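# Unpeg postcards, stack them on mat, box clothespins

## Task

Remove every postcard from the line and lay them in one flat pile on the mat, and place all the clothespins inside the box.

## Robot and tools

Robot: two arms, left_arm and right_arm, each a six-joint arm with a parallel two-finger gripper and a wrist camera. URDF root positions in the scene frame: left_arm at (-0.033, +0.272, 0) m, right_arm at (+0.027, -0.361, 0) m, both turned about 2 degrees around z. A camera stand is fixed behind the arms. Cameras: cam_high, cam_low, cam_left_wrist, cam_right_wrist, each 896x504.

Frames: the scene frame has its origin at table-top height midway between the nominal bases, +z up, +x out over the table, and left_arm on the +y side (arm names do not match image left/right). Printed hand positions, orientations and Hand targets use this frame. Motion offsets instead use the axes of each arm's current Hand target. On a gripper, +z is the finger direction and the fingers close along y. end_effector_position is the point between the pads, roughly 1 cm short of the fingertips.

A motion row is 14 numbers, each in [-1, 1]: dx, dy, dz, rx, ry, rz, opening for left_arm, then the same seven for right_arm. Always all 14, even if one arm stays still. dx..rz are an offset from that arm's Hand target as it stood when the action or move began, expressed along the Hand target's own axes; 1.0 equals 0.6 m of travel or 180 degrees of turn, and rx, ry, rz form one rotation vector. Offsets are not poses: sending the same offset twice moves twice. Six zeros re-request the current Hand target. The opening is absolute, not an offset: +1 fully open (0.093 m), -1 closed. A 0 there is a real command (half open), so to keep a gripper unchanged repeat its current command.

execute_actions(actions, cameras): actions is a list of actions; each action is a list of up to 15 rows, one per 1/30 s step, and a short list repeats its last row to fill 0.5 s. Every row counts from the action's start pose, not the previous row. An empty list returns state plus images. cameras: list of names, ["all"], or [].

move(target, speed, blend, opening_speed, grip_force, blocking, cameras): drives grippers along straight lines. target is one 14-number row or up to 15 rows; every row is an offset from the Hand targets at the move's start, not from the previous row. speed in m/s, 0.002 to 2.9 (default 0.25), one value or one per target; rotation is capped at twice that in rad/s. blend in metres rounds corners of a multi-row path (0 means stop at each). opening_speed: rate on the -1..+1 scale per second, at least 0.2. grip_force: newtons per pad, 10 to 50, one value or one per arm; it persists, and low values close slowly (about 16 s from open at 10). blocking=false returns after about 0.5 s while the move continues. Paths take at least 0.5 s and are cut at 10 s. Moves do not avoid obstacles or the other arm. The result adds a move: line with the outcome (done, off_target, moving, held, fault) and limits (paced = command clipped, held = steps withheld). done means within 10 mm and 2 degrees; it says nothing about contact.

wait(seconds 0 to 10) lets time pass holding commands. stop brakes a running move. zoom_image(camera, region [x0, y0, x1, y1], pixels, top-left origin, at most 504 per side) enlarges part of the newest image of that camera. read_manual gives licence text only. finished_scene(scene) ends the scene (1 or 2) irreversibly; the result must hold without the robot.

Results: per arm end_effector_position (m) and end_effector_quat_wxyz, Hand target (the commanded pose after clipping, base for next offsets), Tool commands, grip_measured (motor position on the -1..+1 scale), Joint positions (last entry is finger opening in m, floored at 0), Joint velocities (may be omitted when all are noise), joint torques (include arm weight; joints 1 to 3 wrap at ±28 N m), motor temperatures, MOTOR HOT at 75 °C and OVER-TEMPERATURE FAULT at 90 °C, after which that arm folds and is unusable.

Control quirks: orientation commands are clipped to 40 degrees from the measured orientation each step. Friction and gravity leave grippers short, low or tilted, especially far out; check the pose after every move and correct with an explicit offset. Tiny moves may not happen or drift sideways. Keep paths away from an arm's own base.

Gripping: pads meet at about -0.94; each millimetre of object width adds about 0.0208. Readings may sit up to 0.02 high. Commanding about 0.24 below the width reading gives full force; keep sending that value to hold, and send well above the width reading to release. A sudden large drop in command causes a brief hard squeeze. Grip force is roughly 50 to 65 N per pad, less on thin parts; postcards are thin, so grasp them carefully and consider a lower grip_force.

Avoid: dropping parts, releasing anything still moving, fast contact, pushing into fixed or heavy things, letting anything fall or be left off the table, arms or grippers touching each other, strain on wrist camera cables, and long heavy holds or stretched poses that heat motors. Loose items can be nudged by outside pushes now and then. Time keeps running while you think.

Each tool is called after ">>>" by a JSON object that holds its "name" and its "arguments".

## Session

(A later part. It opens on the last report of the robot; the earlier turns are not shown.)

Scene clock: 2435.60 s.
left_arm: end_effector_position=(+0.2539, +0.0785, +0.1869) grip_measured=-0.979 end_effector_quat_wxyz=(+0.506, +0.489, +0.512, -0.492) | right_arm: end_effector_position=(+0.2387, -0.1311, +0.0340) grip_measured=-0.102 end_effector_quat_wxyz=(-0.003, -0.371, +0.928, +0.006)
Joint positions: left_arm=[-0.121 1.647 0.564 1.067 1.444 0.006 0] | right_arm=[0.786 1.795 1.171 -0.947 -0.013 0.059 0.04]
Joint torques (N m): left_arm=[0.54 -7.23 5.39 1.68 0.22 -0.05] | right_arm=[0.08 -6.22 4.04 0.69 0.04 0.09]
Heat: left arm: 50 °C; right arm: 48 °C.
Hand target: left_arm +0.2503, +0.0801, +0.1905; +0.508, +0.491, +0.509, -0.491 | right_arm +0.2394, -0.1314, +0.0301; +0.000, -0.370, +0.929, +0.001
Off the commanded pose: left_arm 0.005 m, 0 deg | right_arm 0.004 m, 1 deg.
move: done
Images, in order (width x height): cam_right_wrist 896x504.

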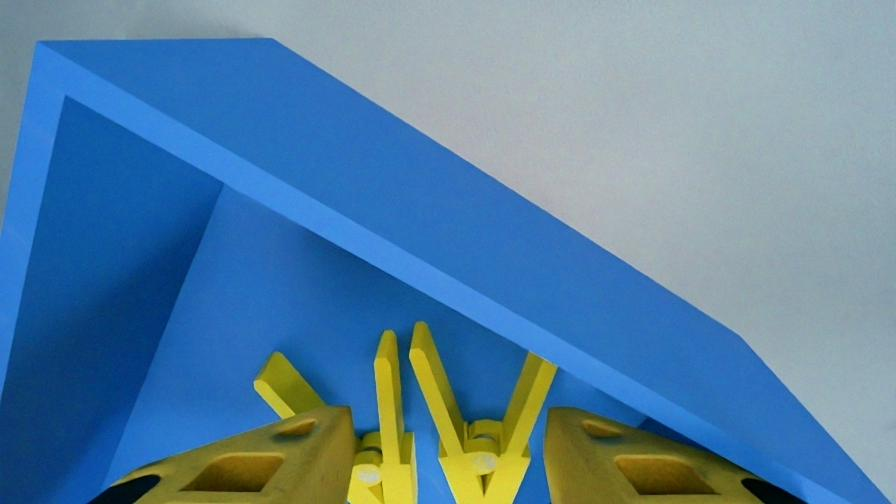

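>>> {"name": "move", "arguments": {"target": [[0,0,0,0,0,0,-1, 0,0,-0.22,0,0,0,0.3],[0,0,0,0,0,0,-1, -0.086,0.048,-0.3132,-0.2107,-0.4672,-0.2107,1]], "speed": [0.12,0.2], "blend": [0.02,0], "cameras": ["all"]}}

Scene clock: 2464.43 s.
left_arm: end_effector_position=(+0.2539, +0.0785, +0.1869) grip_measured=-0.979 end_effector_quat_wxyz=(+0.506, +0.489, +0.512, -0.492) | right_arm: end_effector_position=(+0.2584, -0.0736, +0.2213) grip_measured=+1.000 end_effector_quat_wxyz=(+0.492, -0.507, +0.493, +0.508)
Joint positions: left_arm=[-0.121 1.647 0.564 1.067 1.444 0.006 0] | right_arm=[0.433 1.461 0.561 0.9 -1.133 0.003 0.093]
Joint torques (N m): left_arm=[0.84 -7.1 5.46 1.68 0.17 0.01] | right_arm=[-0.75 -3.81 4.23 2.43 -0.23 -0.01]
Heat: left arm: 49 °C; right arm: 47 °C.
Hand target: left_arm +0.2503, +0.0801, +0.1905; +0.508, +0.491, +0.509, -0.491 | right_arm +0.2572, -0.0751, +0.2180; +0.491, -0.508, +0.491, +0.509
Off the commanded pose: left_arm 0.005 m, 0 deg | right_arm 0.004 m, 0 deg.
move: done

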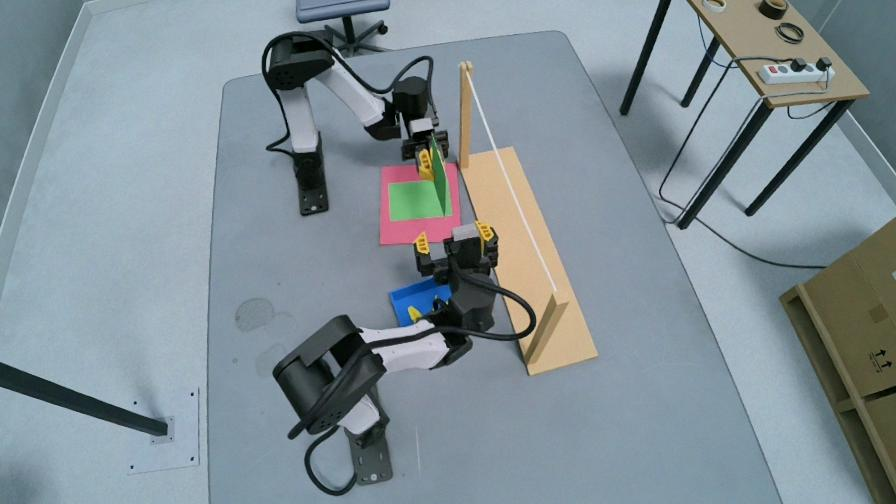

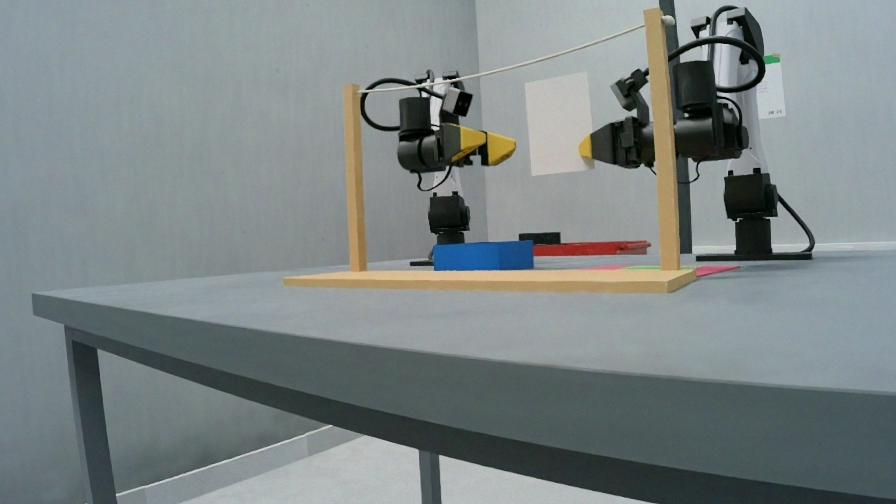

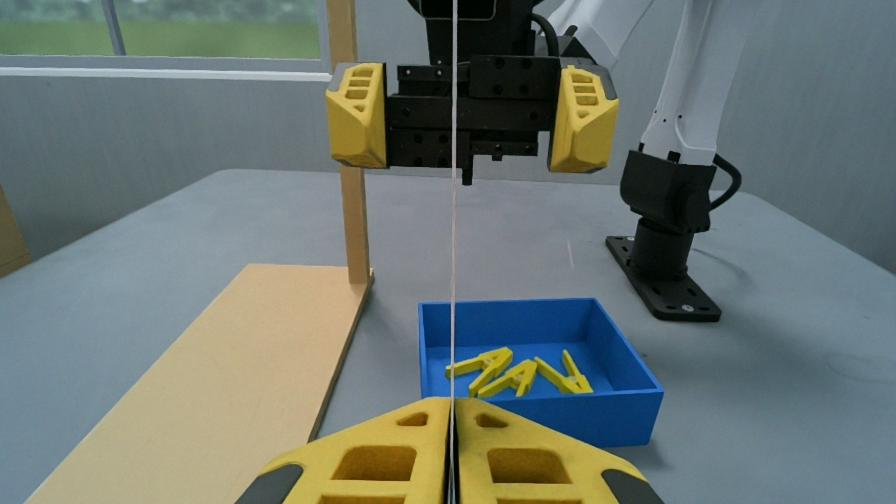

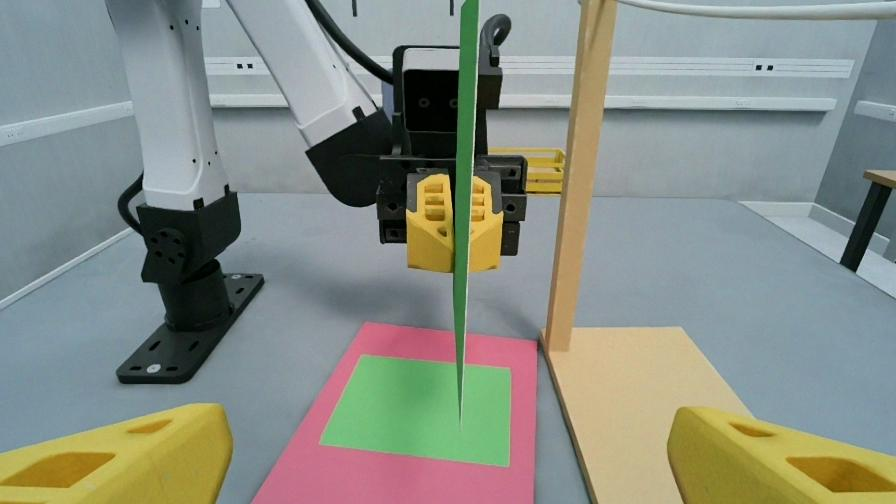

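>>> {"name": "move", "arguments": {"target": [0,0,0,0,0,0,-1, 0.005,-0.0147,0.13,0,0,0,1], "speed": 0.1, "cameras": ["cam_left_wrist","cam_right_wrist","cam_low"]}}

>>> {"name": "zoom_image", "arguments": {"camera": "cam_low", "region": [430, 50, 650, 220]}}

Scene clock: 2478.47 s.
left_arm: end_effector_position=(+0.2539, +0.0785, +0.1869) grip_measured=-0.979 end_effector_quat_wxyz=(+0.506, +0.489, +0.512, -0.492) | right_arm: end_effector_position=(+0.2574, -0.0019, +0.2052) grip_measured=+1.000 end_effector_quat_wxyz=(+0.474, -0.509, +0.501, +0.515)
Joint positions: left_arm=[-0.121 1.647 0.564 1.067 1.444 0.006 0] | right_arm=[0.641 1.651 0.696 0.919 -0.945 0.004 0.093]
Joint torques (N m): left_arm=[0.62 -7.17 5.04 1.6 0.2 -0.06] | right_arm=[0.13 -5.22 7.12 2.62 0.1 -0.02]
Heat: left arm: 49 °C; right arm: 46 °C.
Hand target: left_arm +0.2503, +0.0801, +0.1905; +0.508, +0.491, +0.509, -0.491 | right_arm +0.2634, +0.0031, +0.2150; +0.491, -0.508, +0.491, +0.509
Off the commanded pose: left_arm 0.005 m, 0 deg | right_arm 0.012 m, 2 deg.
move: off_target (right_arm)
Images, in order (width x height): cam_low 896x504, cam_left_wrist 896x504, cam_right_wrist 896x504.

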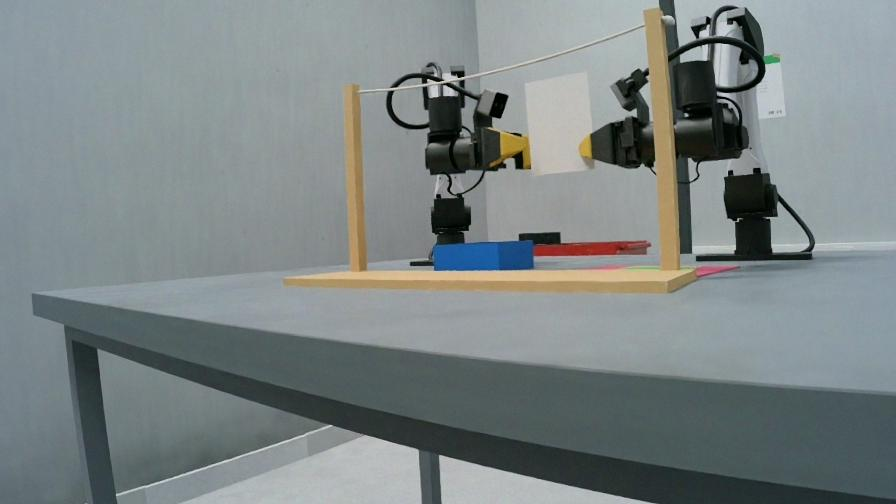

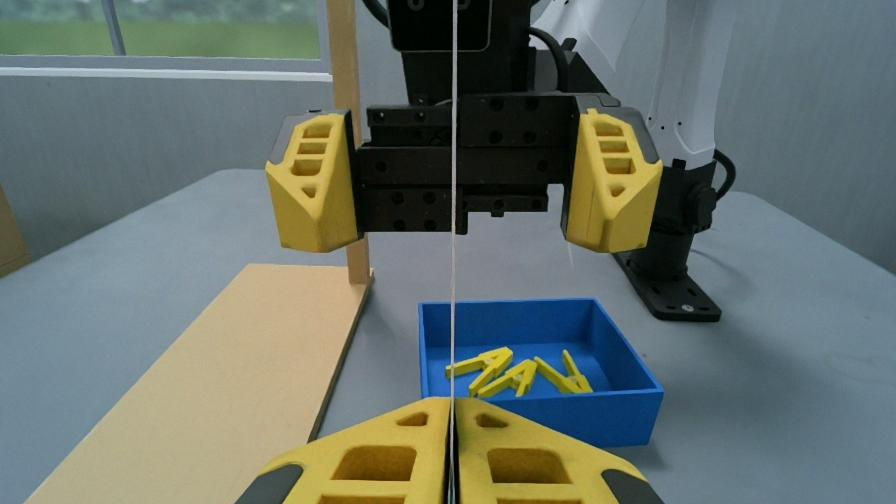

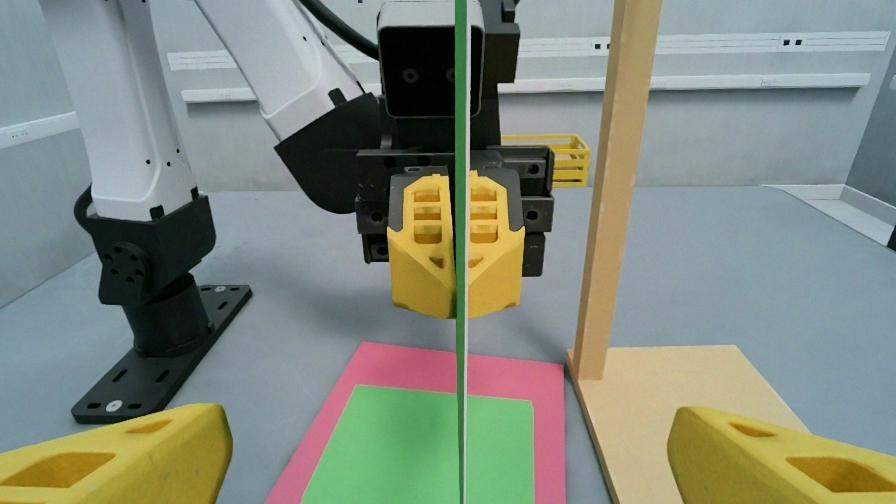

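Scaled by 2.291.

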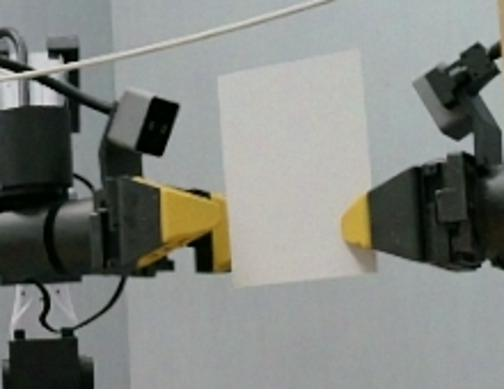

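>>> {"name": "move", "arguments": {"target": [0,0,0,0,0,0,-1, 0,-0.006,0,0,0,0,1], "speed": 0.06, "cameras": ["cam_right_wrist"]}}

Scene clock: 2520.63 s.
left_arm: end_effector_position=(+0.2539, +0.0785, +0.1869) grip_measured=-0.979 end_effector_quat_wxyz=(+0.506, +0.489, +0.512, -0.492) | right_arm: end_effector_position=(+0.2598, +0.0000, +0.2054) grip_measured=+1.000 end_effector_quat_wxyz=(+0.474, -0.509, +0.501, +0.515)
Joint positions: left_arm=[-0.121 1.647 0.564 1.067 1.444 0.006 0] | right_arm=[0.641 1.661 0.708 0.919 -0.944 0.004 0.093]
Joint torques (N m): left_arm=[0.35 -6.99 5.55 1.73 0.27 -0.07] | right_arm=[-0.51 -5.31 7.12 2.59 0.02 -0.02]
Motor temperatures (°C): left_arm=[31 48 45 48 29 29 31] | right_arm=[31 46 40 42 31 29 30]
Heat: left arm: 48 °C; right arm: 46 °C.
Hand target: left_arm +0.2503, +0.0801, +0.1905; +0.508, +0.491, +0.509, -0.491 | right_arm +0.2669, +0.0032, +0.2150; +0.491, -0.508, +0.491, +0.509
Off the commanded pose: left_arm 0.005 m, 0 deg | right_arm 0.012 m, 2 deg.
move: off_target (right_arm)
Images, in order (width x height): cam_right_wrist 896x504.

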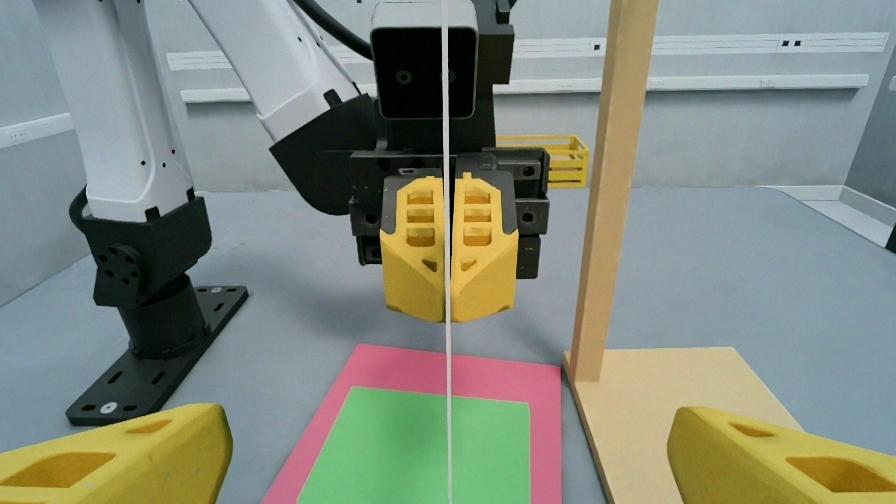

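Perfect alignment. Close right gripper.

>>> {"name": "move", "arguments": {"target": [0,0,0,0,0,0,-1, 0,0,0,0,0,0,-1], "speed": 0.06, "grip_force": [40, 25]}}

>>> {"name": "wait", "arguments": {"seconds": 4, "cameras": ["cam_left_wrist","cam_right_wrist"]}}

Scene clock: 2530.73 s.
left_arm: end_effector_position=(+0.2539, +0.0785, +0.1869) grip_measured=-0.979 end_effector_quat_wxyz=(+0.506, +0.489, +0.512, -0.492) | right_arm: end_effector_position=(+0.2598, +0.0000, +0.2054) grip_measured=-0.640 end_effector_quat_wxyz=(+0.474, -0.509, +0.501, +0.515)
Joint positions: left_arm=[-0.121 1.647 0.564 1.067 1.444 0.006 0] | right_arm=[0.641 1.661 0.708 0.919 -0.944 0.004 0.014]
Joint velocities: left_arm=[within noise] | right_arm=[0.012 0.012 0.017 0.007 0.007 0.051 -0.015]
Joint torques (N m): left_arm=[0.49 -7.06 5.42 1.65 0.21 -0.03] | right_arm=[-0.53 -5.31 7.13 2.6 0.01 -0.03]
Heat: left arm: 48 °C; right arm: 46 °C.
Hand target: left_arm +0.2503, +0.0801, +0.1905; +0.508, +0.491, +0.509, -0.491 | right_arm +0.2669, +0.0032, +0.2150; +0.491, -0.508, +0.491, +0.509
Off the commanded pose: left_arm 0.005 m, 0 deg | right_arm 0.012 m, 2 deg.
grip_force (N): 40, 25
move: moving (right_arm; no rest 5 s after the path's end)

Scene clock: 2534.73 s.
left_arm: end_effector_position=(+0.2538, +0.0785, +0.1867) grip_measured=-0.979 end_effector_quat_wxyz=(+0.506, +0.488, +0.513, -0.493) | right_arm: end_effector_position=(+0.2598, +0.0000, +0.2054) grip_measured=-0.990 end_effector_quat_wxyz=(+0.474, -0.509, +0.501, +0.515)
Joint positions: left_arm=[-0.121 1.647 0.564 1.065 1.444 0.006 0] | right_arm=[0.641 1.661 0.708 0.919 -0.944 0.004 0]
Joint torques (N m): left_arm=[0.77 -7.02 5.23 1.68 0.21 0.01] | right_arm=[-0.51 -5.3 7.13 2.59 0.01 -0.03]
Heat: left arm: 48 °C; right arm: 46 °C.
Hand target: left_arm +0.2503, +0.0801, +0.1905; +0.508, +0.491, +0.509, -0.491 | right_arm +0.2669, +0.0032, +0.2150; +0.491, -0.508, +0.491, +0.509
Tool commands: left_gripper/opening=-1.0 right_gripper/opening=-1.0
Off the commanded pose: left_arm 0.005 m, 1 deg | right_arm 0.012 m, 2 deg.
grip_force (N): 40, 25
wait: 4.00 s; at rest by 1.30 s
Images, in order (width x height): cam_left_wrist 896x504, cam_right_wrist 896x504.

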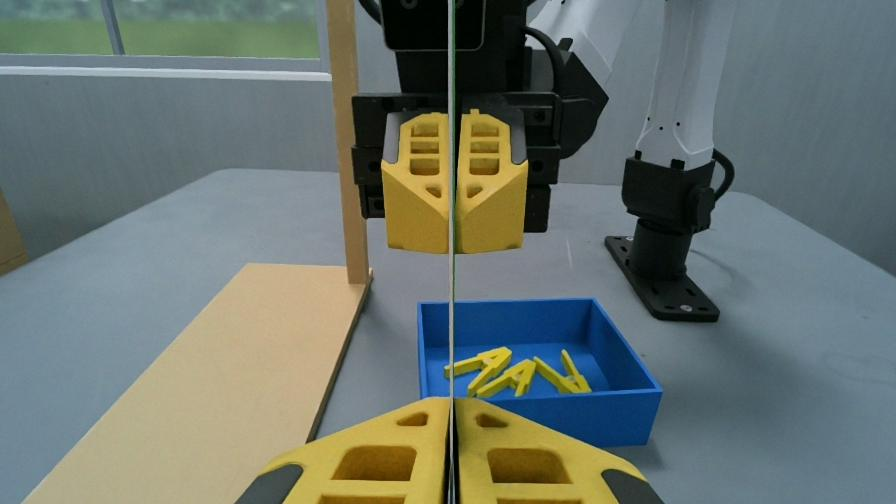

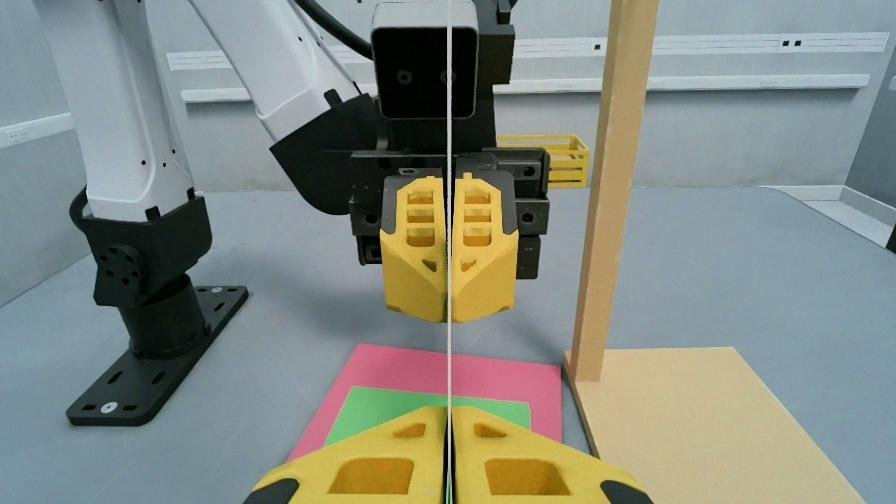

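>>> {"name": "move", "arguments": {"target": [0,0,0,0,0,0,-0.3,0,0,0,0,0,0,-1], "grip_force": [40,50], "opening_speed": 0.4, "cameras": ["cam_high","cam_left_wrist","cam_right_wrist"]}}

Scene clock: 2576.07 s.
left_arm: end_effector_position=(+0.2538, +0.0785, +0.1867) grip_measured=-0.302 end_effector_quat_wxyz=(+0.506, +0.488, +0.513, -0.493) | right_arm: end_effector_position=(+0.2598, +0.0000, +0.2054) grip_measured=-0.990 end_effector_quat_wxyz=(+0.474, -0.509, +0.501, +0.515)
Joint positions: left_arm=[-0.121 1.647 0.564 1.065 1.444 0.006 0.031] | right_arm=[0.641 1.661 0.708 0.919 -0.944 0.004 0]
Joint torques (N m): left_arm=[0.87 -7.28 5.33 1.71 0.22 -0.05] | right_arm=[-0.53 -5.3 7.12 2.59 0.02 -0.02]
Heat: left arm: 47 °C; right arm: 45 °C.
Hand target: left_arm +0.2503, +0.0801, +0.1905; +0.508, +0.491, +0.509, -0.491 | right_arm +0.2669, +0.0032, +0.2150; +0.491, -0.508, +0.491, +0.509
Off the commanded pose: left_arm 0.005 m, 1 deg | right_arm 0.012 m, 2 deg.
grip_force (N): 40, 50
move: off_target (right_arm)
Images, in order (width x height): cam_high 896x504, cam_left_wrist 896x504, cam_right_wrist 896x504.

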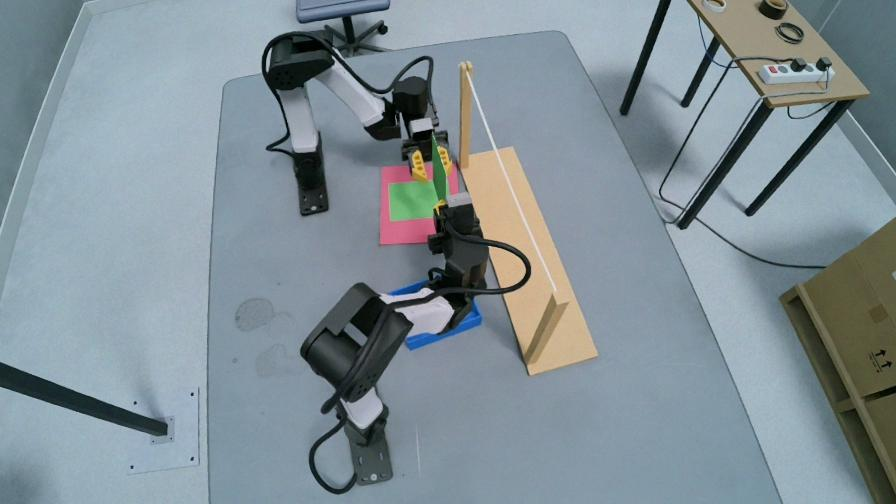

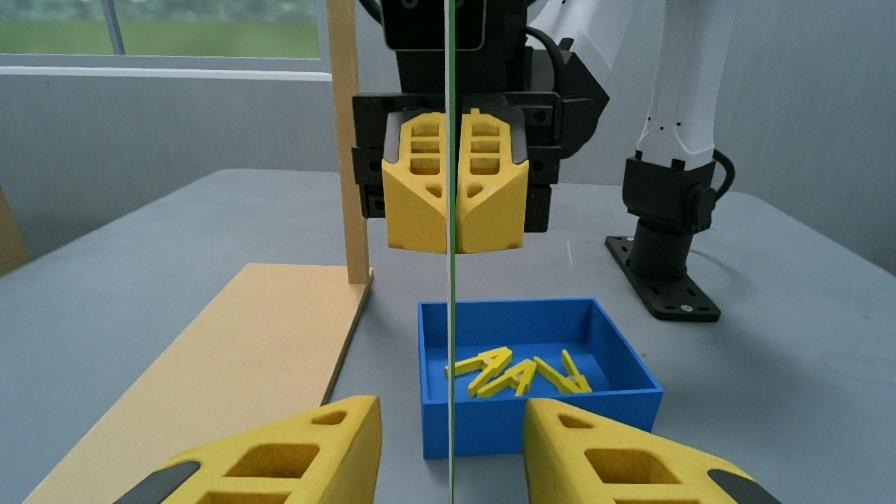

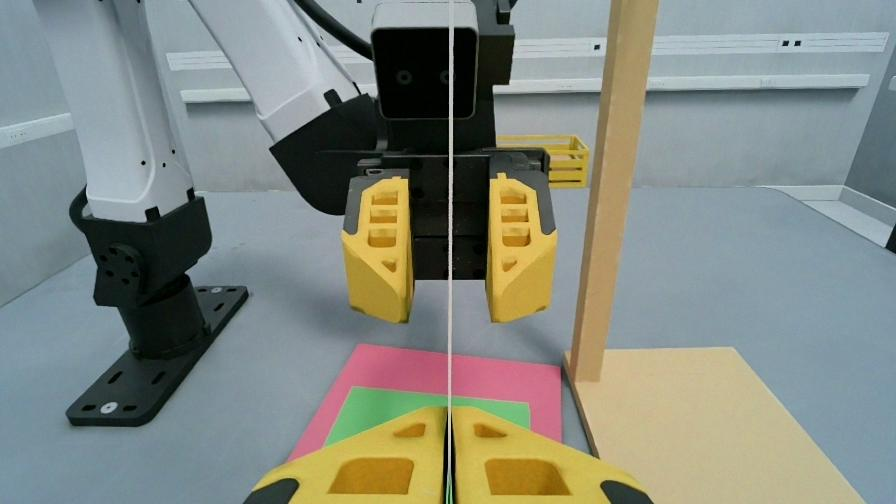

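>>> {"name": "move", "arguments": {"target": [0,0,-0.05,0,0,0,-0.3,0,0,-0.1,0,0,0,-1], "speed": 0.1, "cameras": ["cam_high","cam_right_wrist"]}}

Scene clock: 2587.20 s.
left_arm: end_effector_position=(+0.2535, +0.1090, +0.1872) grip_measured=-0.302 end_effector_quat_wxyz=(+0.507, +0.487, +0.513, -0.493) | right_arm: end_effector_position=(+0.2726, -0.0535, +0.2081) grip_measured=-0.990 end_effector_quat_wxyz=(+0.481, -0.503, +0.504, +0.511)
Joint positions: left_arm=[-0.013 1.64 0.558 1.065 1.55 0.006 0.031] | right_arm=[0.474 1.577 0.624 0.923 -1.092 0.004 0]
Joint torques (N m): left_arm=[0.69 -6.79 5.26 1.6 0.19 -0.06] | right_arm=[-0.79 -6.89 4.14 2.5 -0.24 -0.03]
Heat: left arm: 47 °C; right arm: 45 °C.
Hand target: left_arm +0.2493, +0.1101, +0.1904; +0.508, +0.491, +0.509, -0.491 | right_arm +0.2690, -0.0567, +0.2150; +0.491, -0.508, +0.491, +0.509
Off the commanded pose: left_arm 0.005 m, 1 deg | right_arm 0.008 m, 2 deg.
grip_force (N): 40, 50
move: done
Images, in order (width x height): cam_high 896x504, cam_right_wrist 896x504.

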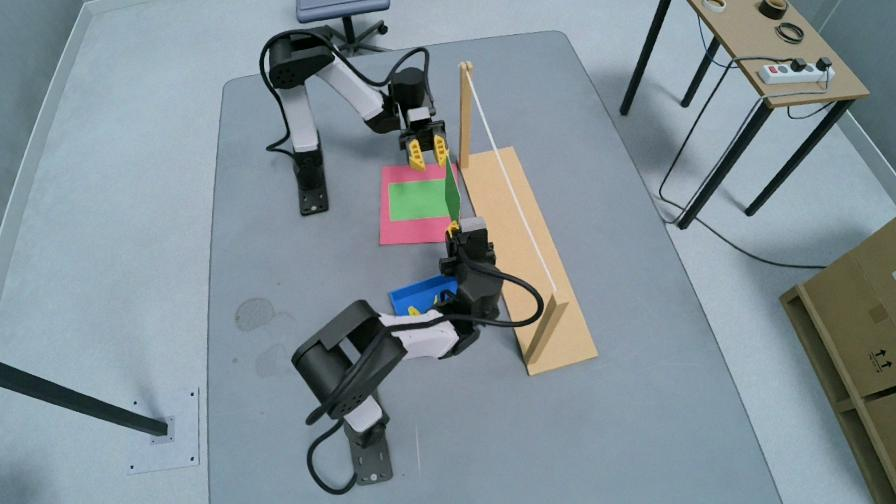

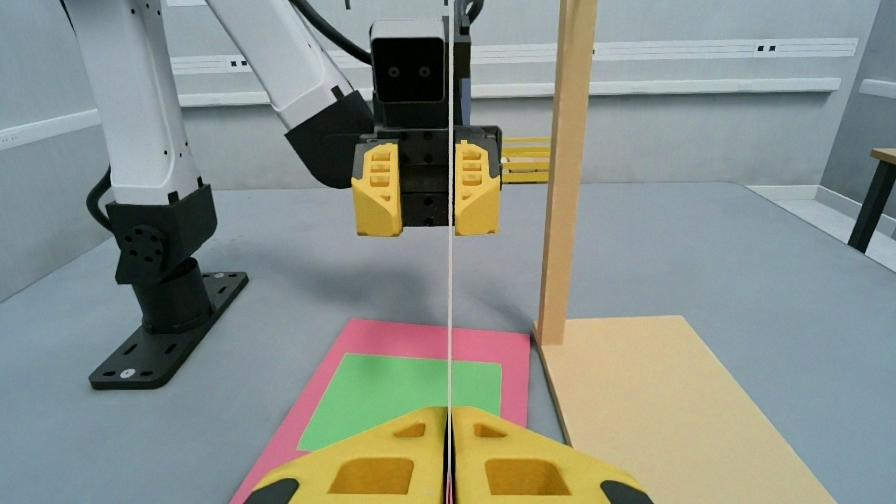

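>>> {"name": "move", "arguments": {"target": [-0.216,-0.1225,-0.271,-0.3614,0.1951,-0.1315,-0.3,0,0,0,0,0,0,-1], "speed": 0.25, "cameras": ["cam_high"]}}

Scene clock: 2614.20 s.
left_arm: end_effector_position=(+0.1717, +0.2678, +0.3167) grip_measured=-0.302 end_effector_quat_wxyz=(+0.416, +0.167, +0.891, -0.077) | right_arm: end_effector_position=(+0.2725, -0.0535, +0.2081) grip_measured=-0.990 end_effector_quat_wxyz=(+0.481, -0.503, +0.503, +0.512)
Joint positions: left_arm=[0.432 0.898 1.358 -1.355 0.603 0.618 0.031] | right_arm=[0.474 1.577 0.624 0.923 -1.093 0.004 0]
Joint torques (N m): left_arm=[0.51 0.21 8.14 1.69 0.34 -0.17] | right_arm=[-0.8 -6.87 4.14 2.5 -0.25 -0.03]
Heat: left arm: 47 °C; right arm: 47 °C.
Hand target: left_arm +0.1705, +0.2698, +0.3204; +0.415, +0.158, +0.893, -0.073 | right_arm +0.2689, -0.0567, +0.2150; +0.491, -0.508, +0.491, +0.509
Off the commanded pose: left_arm 0.004 m, 1 deg | right_arm 0.008 m, 2 deg.
grip_force (N): 40, 50
move: done
Images, in order (width x height): cam_high 896x504.

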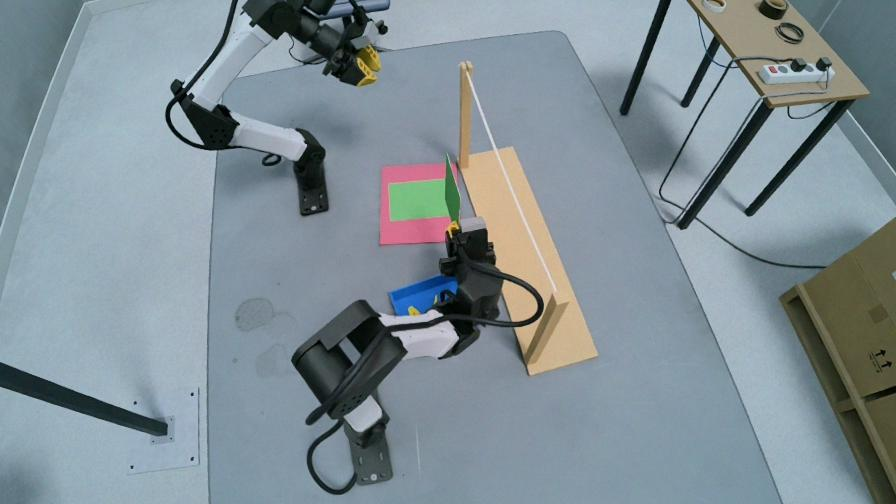

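>>> {"name": "move", "arguments": {"target": [0,0,0,0,0,0,-0.3,0.0836,0.1047,0.2897,0.1396,0.0529,0.5022,-1], "speed": 0.2, "cameras": ["cam_high","cam_low"]}}

Scene clock: 2649.43 s.
left_arm: end_effector_position=(+0.1716, +0.2679, +0.3166) grip_measured=-0.302 end_effector_quat_wxyz=(+0.415, +0.167, +0.891, -0.077) | right_arm: end_effector_position=(+0.1956, +0.1077, +0.1553) grip_measured=-0.990 end_effector_quat_wxyz=(+0.028, +0.055, +0.833, +0.549)
Joint positions: left_arm=[0.432 0.898 1.358 -1.355 0.602 0.618 0.031] | right_arm=[1.092 1.727 0.981 0.319 -0.3 1.452 0]
Joint torques (N m): left_arm=[0.75 0.49 8.38 1.68 0.34 -0.15] | right_arm=[0.2 -6.6 8.16 2.74 0.1 -0.01]
Motor temperatures (°C): left_arm=[31 43 45 47 29 29 31] | right_arm=[31 47 37 44 31 29 30]
Heat: left arm: 47 °C; right arm: 47 °C.
Hand target: left_arm +0.1705, +0.2699, +0.3204; +0.415, +0.158, +0.893, -0.073 | right_arm +0.2001, +0.1148, +0.1651; +0.039, +0.058, +0.827, +0.558
Off the commanded pose: left_arm 0.004 m, 1 deg | right_arm 0.013 m, 2 deg.
grip_force (N): 40, 50
move: off_target (right_arm)
Images, in order (width x height): cam_high 896x504, cam_low 896x504.

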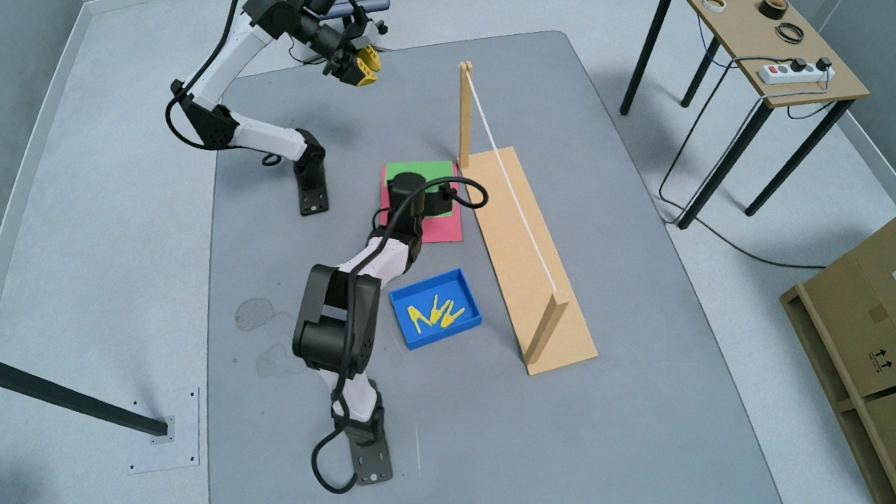

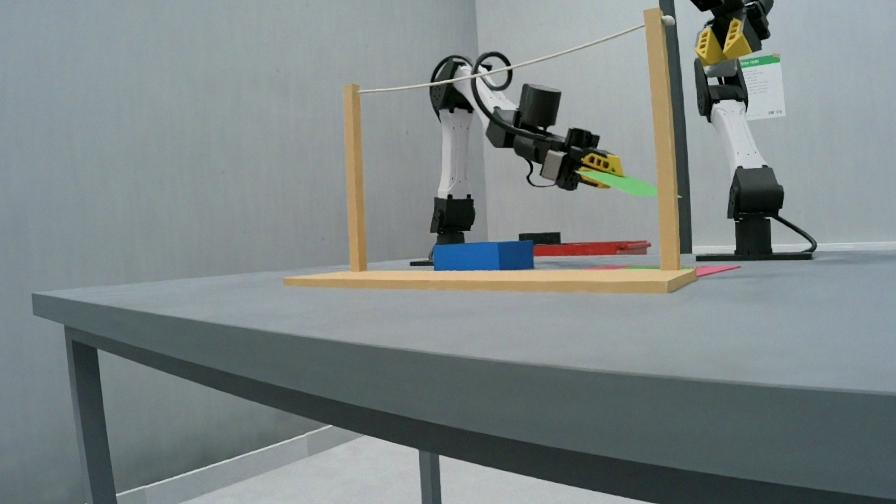

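>>> {"name": "move", "arguments": {"target": [0,0,0,0,0,0,-0.3,-0.001,-0.1282,0.0829,0,0,0,-1], "speed": 0.1, "cameras": ["cam_high","cam_low"]}}

>>> {"name": "zoom_image", "arguments": {"camera": "cam_high", "region": [340, 130, 500, 260]}}

>>> {"name": "zoom_image", "arguments": {"camera": "cam_low", "region": [540, 200, 700, 300]}}

Scene clock: 2663.67 s.
left_arm: end_effector_position=(+0.1716, +0.2679, +0.3166) grip_measured=-0.302 end_effector_quat_wxyz=(+0.415, +0.167, +0.891, -0.077) | right_arm: end_effector_position=(+0.2022, +0.1307, +0.0746) grip_measured=-0.990 end_effector_quat_wxyz=(+0.029, +0.055, +0.831, +0.553)
Joint positions: left_arm=[0.432 0.898 1.358 -1.355 0.602 0.618 0.031] | right_arm=[1.103 2.005 0.952 0.638 -0.29 1.46 0]
Joint torques (N m): left_arm=[0.8 0.55 8.2 1.67 0.34 -0.18] | right_arm=[0.35 -8.01 4.31 3.02 0.11 -0.04]
Heat: left arm: 47 °C; right arm: 46 °C.
Hand target: left_arm +0.1705, +0.2699, +0.3204; +0.415, +0.158, +0.893, -0.073 | right_arm +0.2031, +0.1318, +0.0751; +0.039, +0.058, +0.827, +0.558
Off the commanded pose: left_arm 0.004 m, 1 deg | right_arm 0.002 m, 1 deg.
grip_force (N): 40, 50
move: done
Images, in order (width x height): cam_high 896x504, cam_low 896x504.

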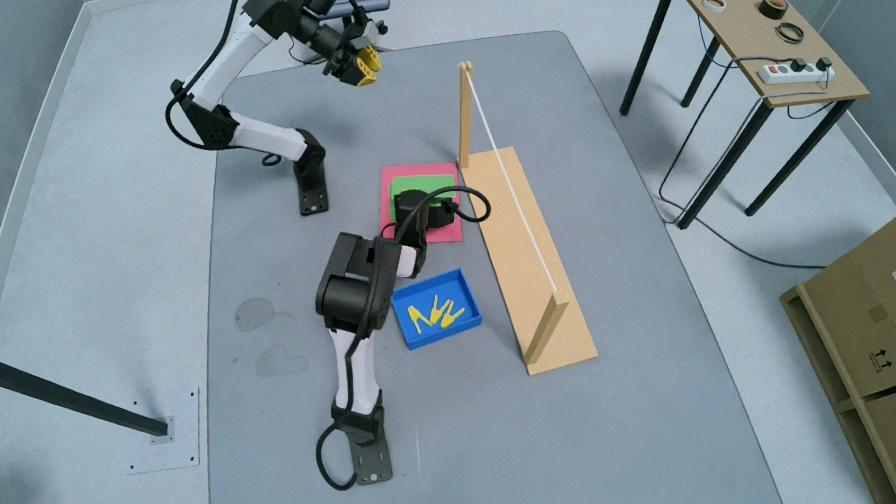

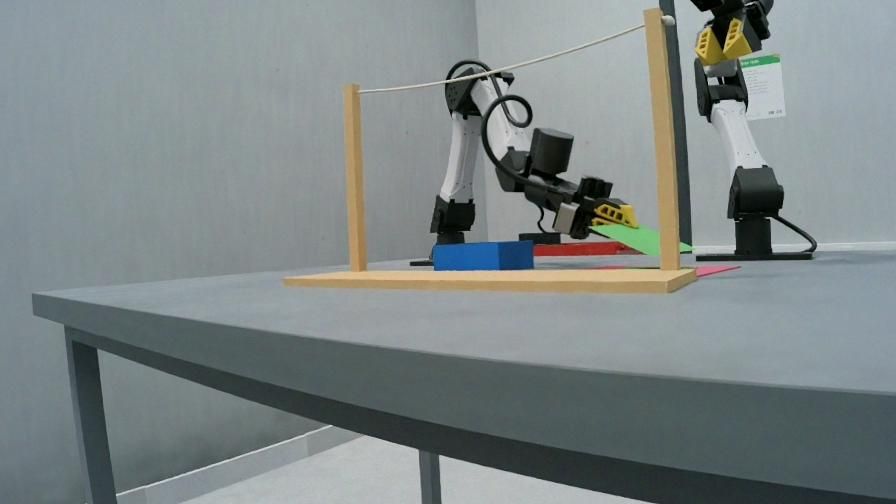

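Scaled by 3.150.

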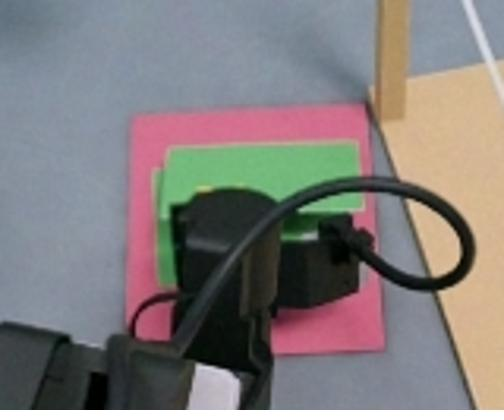

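Scaled by 3.150.

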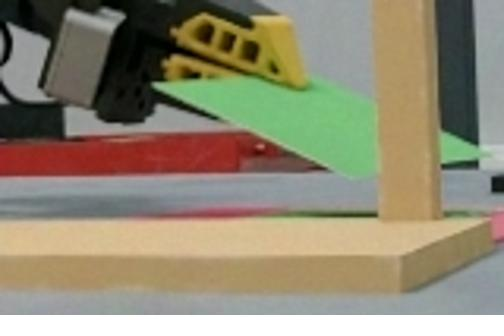

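>>> {"name": "move", "arguments": {"target": [0,0,0,0,0,0,-0.3,0.0227,-0.0367,0.0205,0,0.01545,-0.00624,-1], "speed": 0.08, "cameras": ["cam_high","cam_low"]}}

>>> {"name": "zoom_image", "arguments": {"camera": "cam_high", "region": [340, 130, 500, 260]}}

>>> {"name": "zoom_image", "arguments": {"camera": "cam_low", "region": [540, 200, 700, 300]}}

Scene clock: 2692.47 s.
left_arm: end_effector_position=(+0.1716, +0.2679, +0.3166) grip_measured=-0.302 end_effector_quat_wxyz=(+0.415, +0.167, +0.891, -0.077) | right_arm: end_effector_position=(+0.1941, +0.1359, +0.0512) grip_measured=-0.990 end_effector_quat_wxyz=(+0.023, +0.047, +0.831, +0.553)
Joint positions: left_arm=[0.432 0.898 1.358 -1.355 0.602 0.618 0.031] | right_arm=[1.12 2.084 0.946 0.723 -0.294 1.459 0]
Joint torques (N m): left_arm=[0.85 0.53 8.31 1.63 0.34 -0.21] | right_arm=[0.29 -7.97 3.85 3.05 -0.22 -0.21]
Heat: left arm: 47 °C; right arm: 49 °C.
Hand target: left_arm +0.1705, +0.2699, +0.3204; +0.415, +0.158, +0.893, -0.073 | right_arm +0.1901, +0.1368, +0.0500; +0.024, +0.036, +0.828, +0.559
Off the commanded pose: left_arm 0.004 m, 1 deg | right_arm 0.004 m, 1 deg.
grip_force (N): 40, 50
move: done
Images, in order (width x height): cam_high 896x504, cam_low 896x504.

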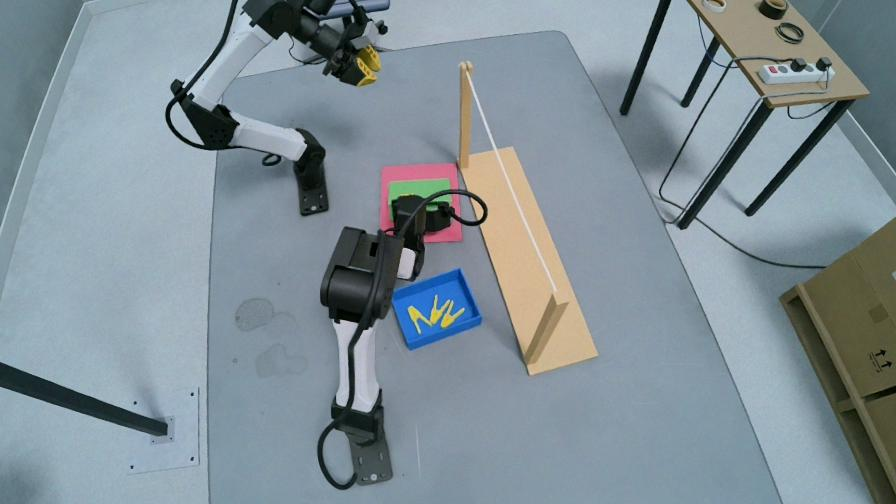

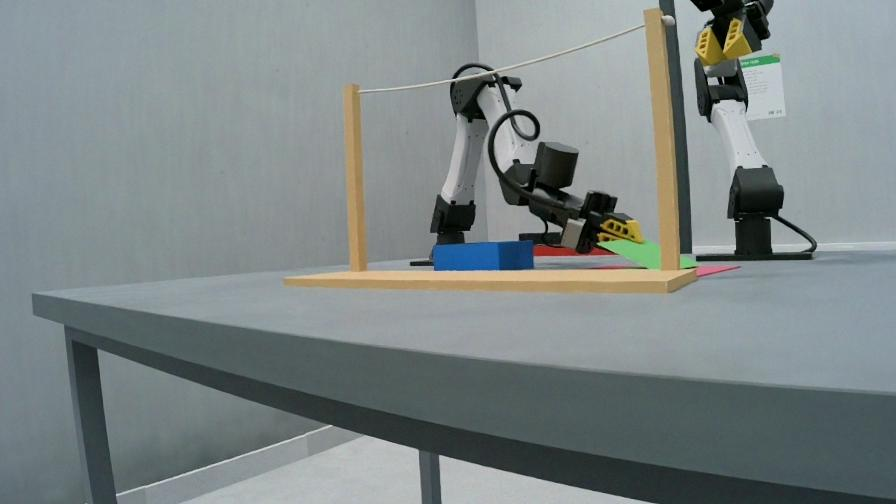

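Scaled by 3.150.

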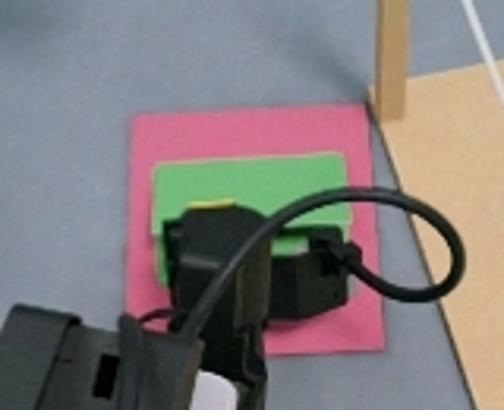

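Scaled by 3.150.

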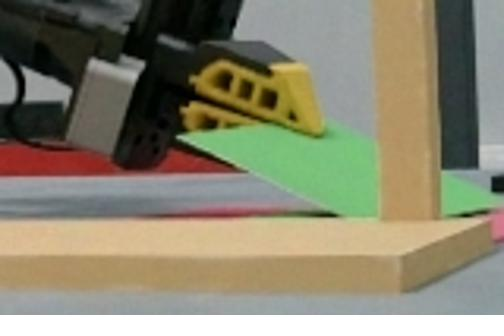

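>>> {"name": "move", "arguments": {"target": [0,0,0,0,0,0,-0.3,0.0052,-0.0118,0.0062,0,0.0067,-0.0027,-1], "speed": 0.05, "cameras": ["cam_high","cam_low"]}}

>>> {"name": "zoom_image", "arguments": {"camera": "cam_high", "region": [340, 130, 500, 260]}}

>>> {"name": "zoom_image", "arguments": {"camera": "cam_low", "region": [540, 200, 700, 300]}}

Scene clock: 2711.83 s.
left_arm: end_effector_position=(+0.1716, +0.2679, +0.3166) grip_measured=-0.302 end_effector_quat_wxyz=(+0.415, +0.167, +0.891, -0.077) | right_arm: end_effector_position=(+0.1915, +0.1378, +0.0461) grip_measured=-0.990 end_effector_quat_wxyz=(+0.018, +0.037, +0.829, +0.558)
Joint positions: left_arm=[0.432 0.898 1.358 -1.355 0.602 0.618 0.031] | right_arm=[1.12 2.11 0.946 0.757 -0.314 1.451 0]
Joint torques (N m): left_arm=[0.91 0.68 8.35 1.68 0.32 -0.2] | right_arm=[0.27 -7.83 3.86 2.92 -0.25 -0.22]
Heat: left arm: 47 °C; right arm: 49 °C.
Hand target: left_arm +0.1705, +0.2699, +0.3204; +0.415, +0.158, +0.893, -0.073 | right_arm +0.1871, +0.1379, +0.0421; +0.018, +0.027, +0.829, +0.559
Off the commanded pose: left_arm 0.004 m, 1 deg | right_arm 0.006 m, 1 deg.
grip_force (N): 40, 50
move: done
Images, in order (width x height): cam_high 896x504, cam_low 896x504.

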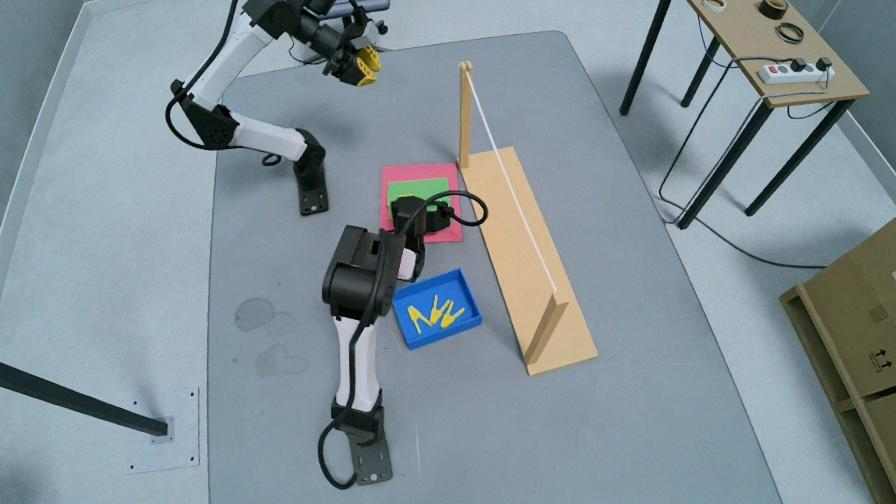

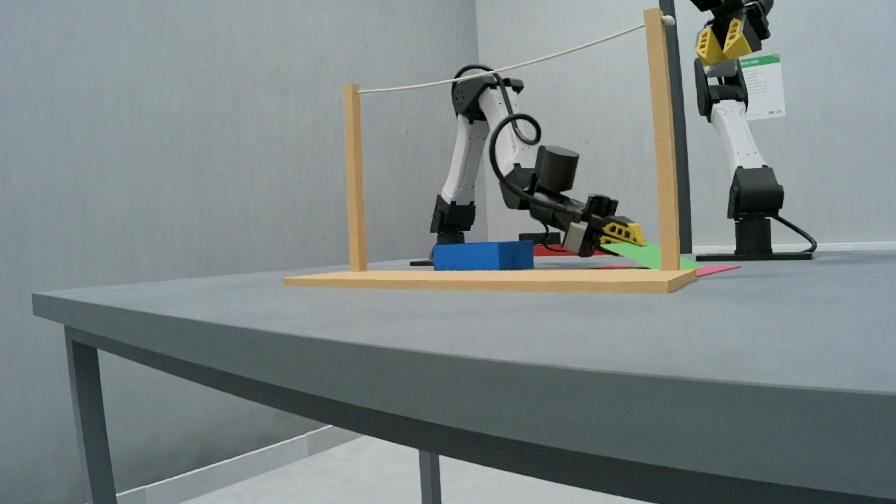

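Scaled by 3.150.

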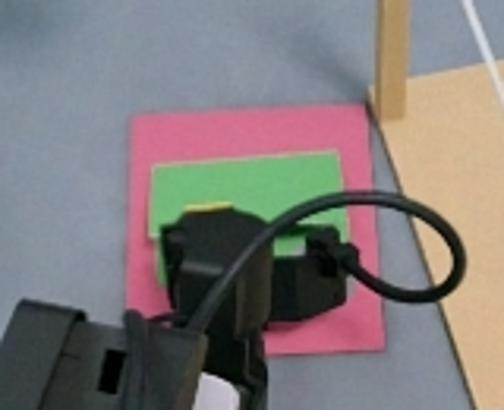

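Scaled by 3.150.

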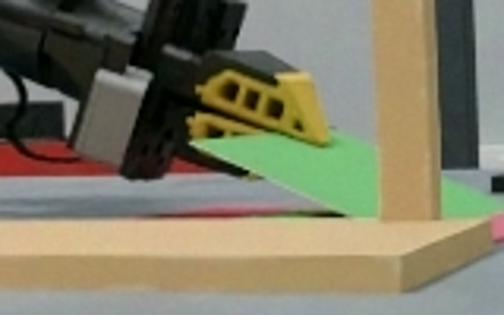

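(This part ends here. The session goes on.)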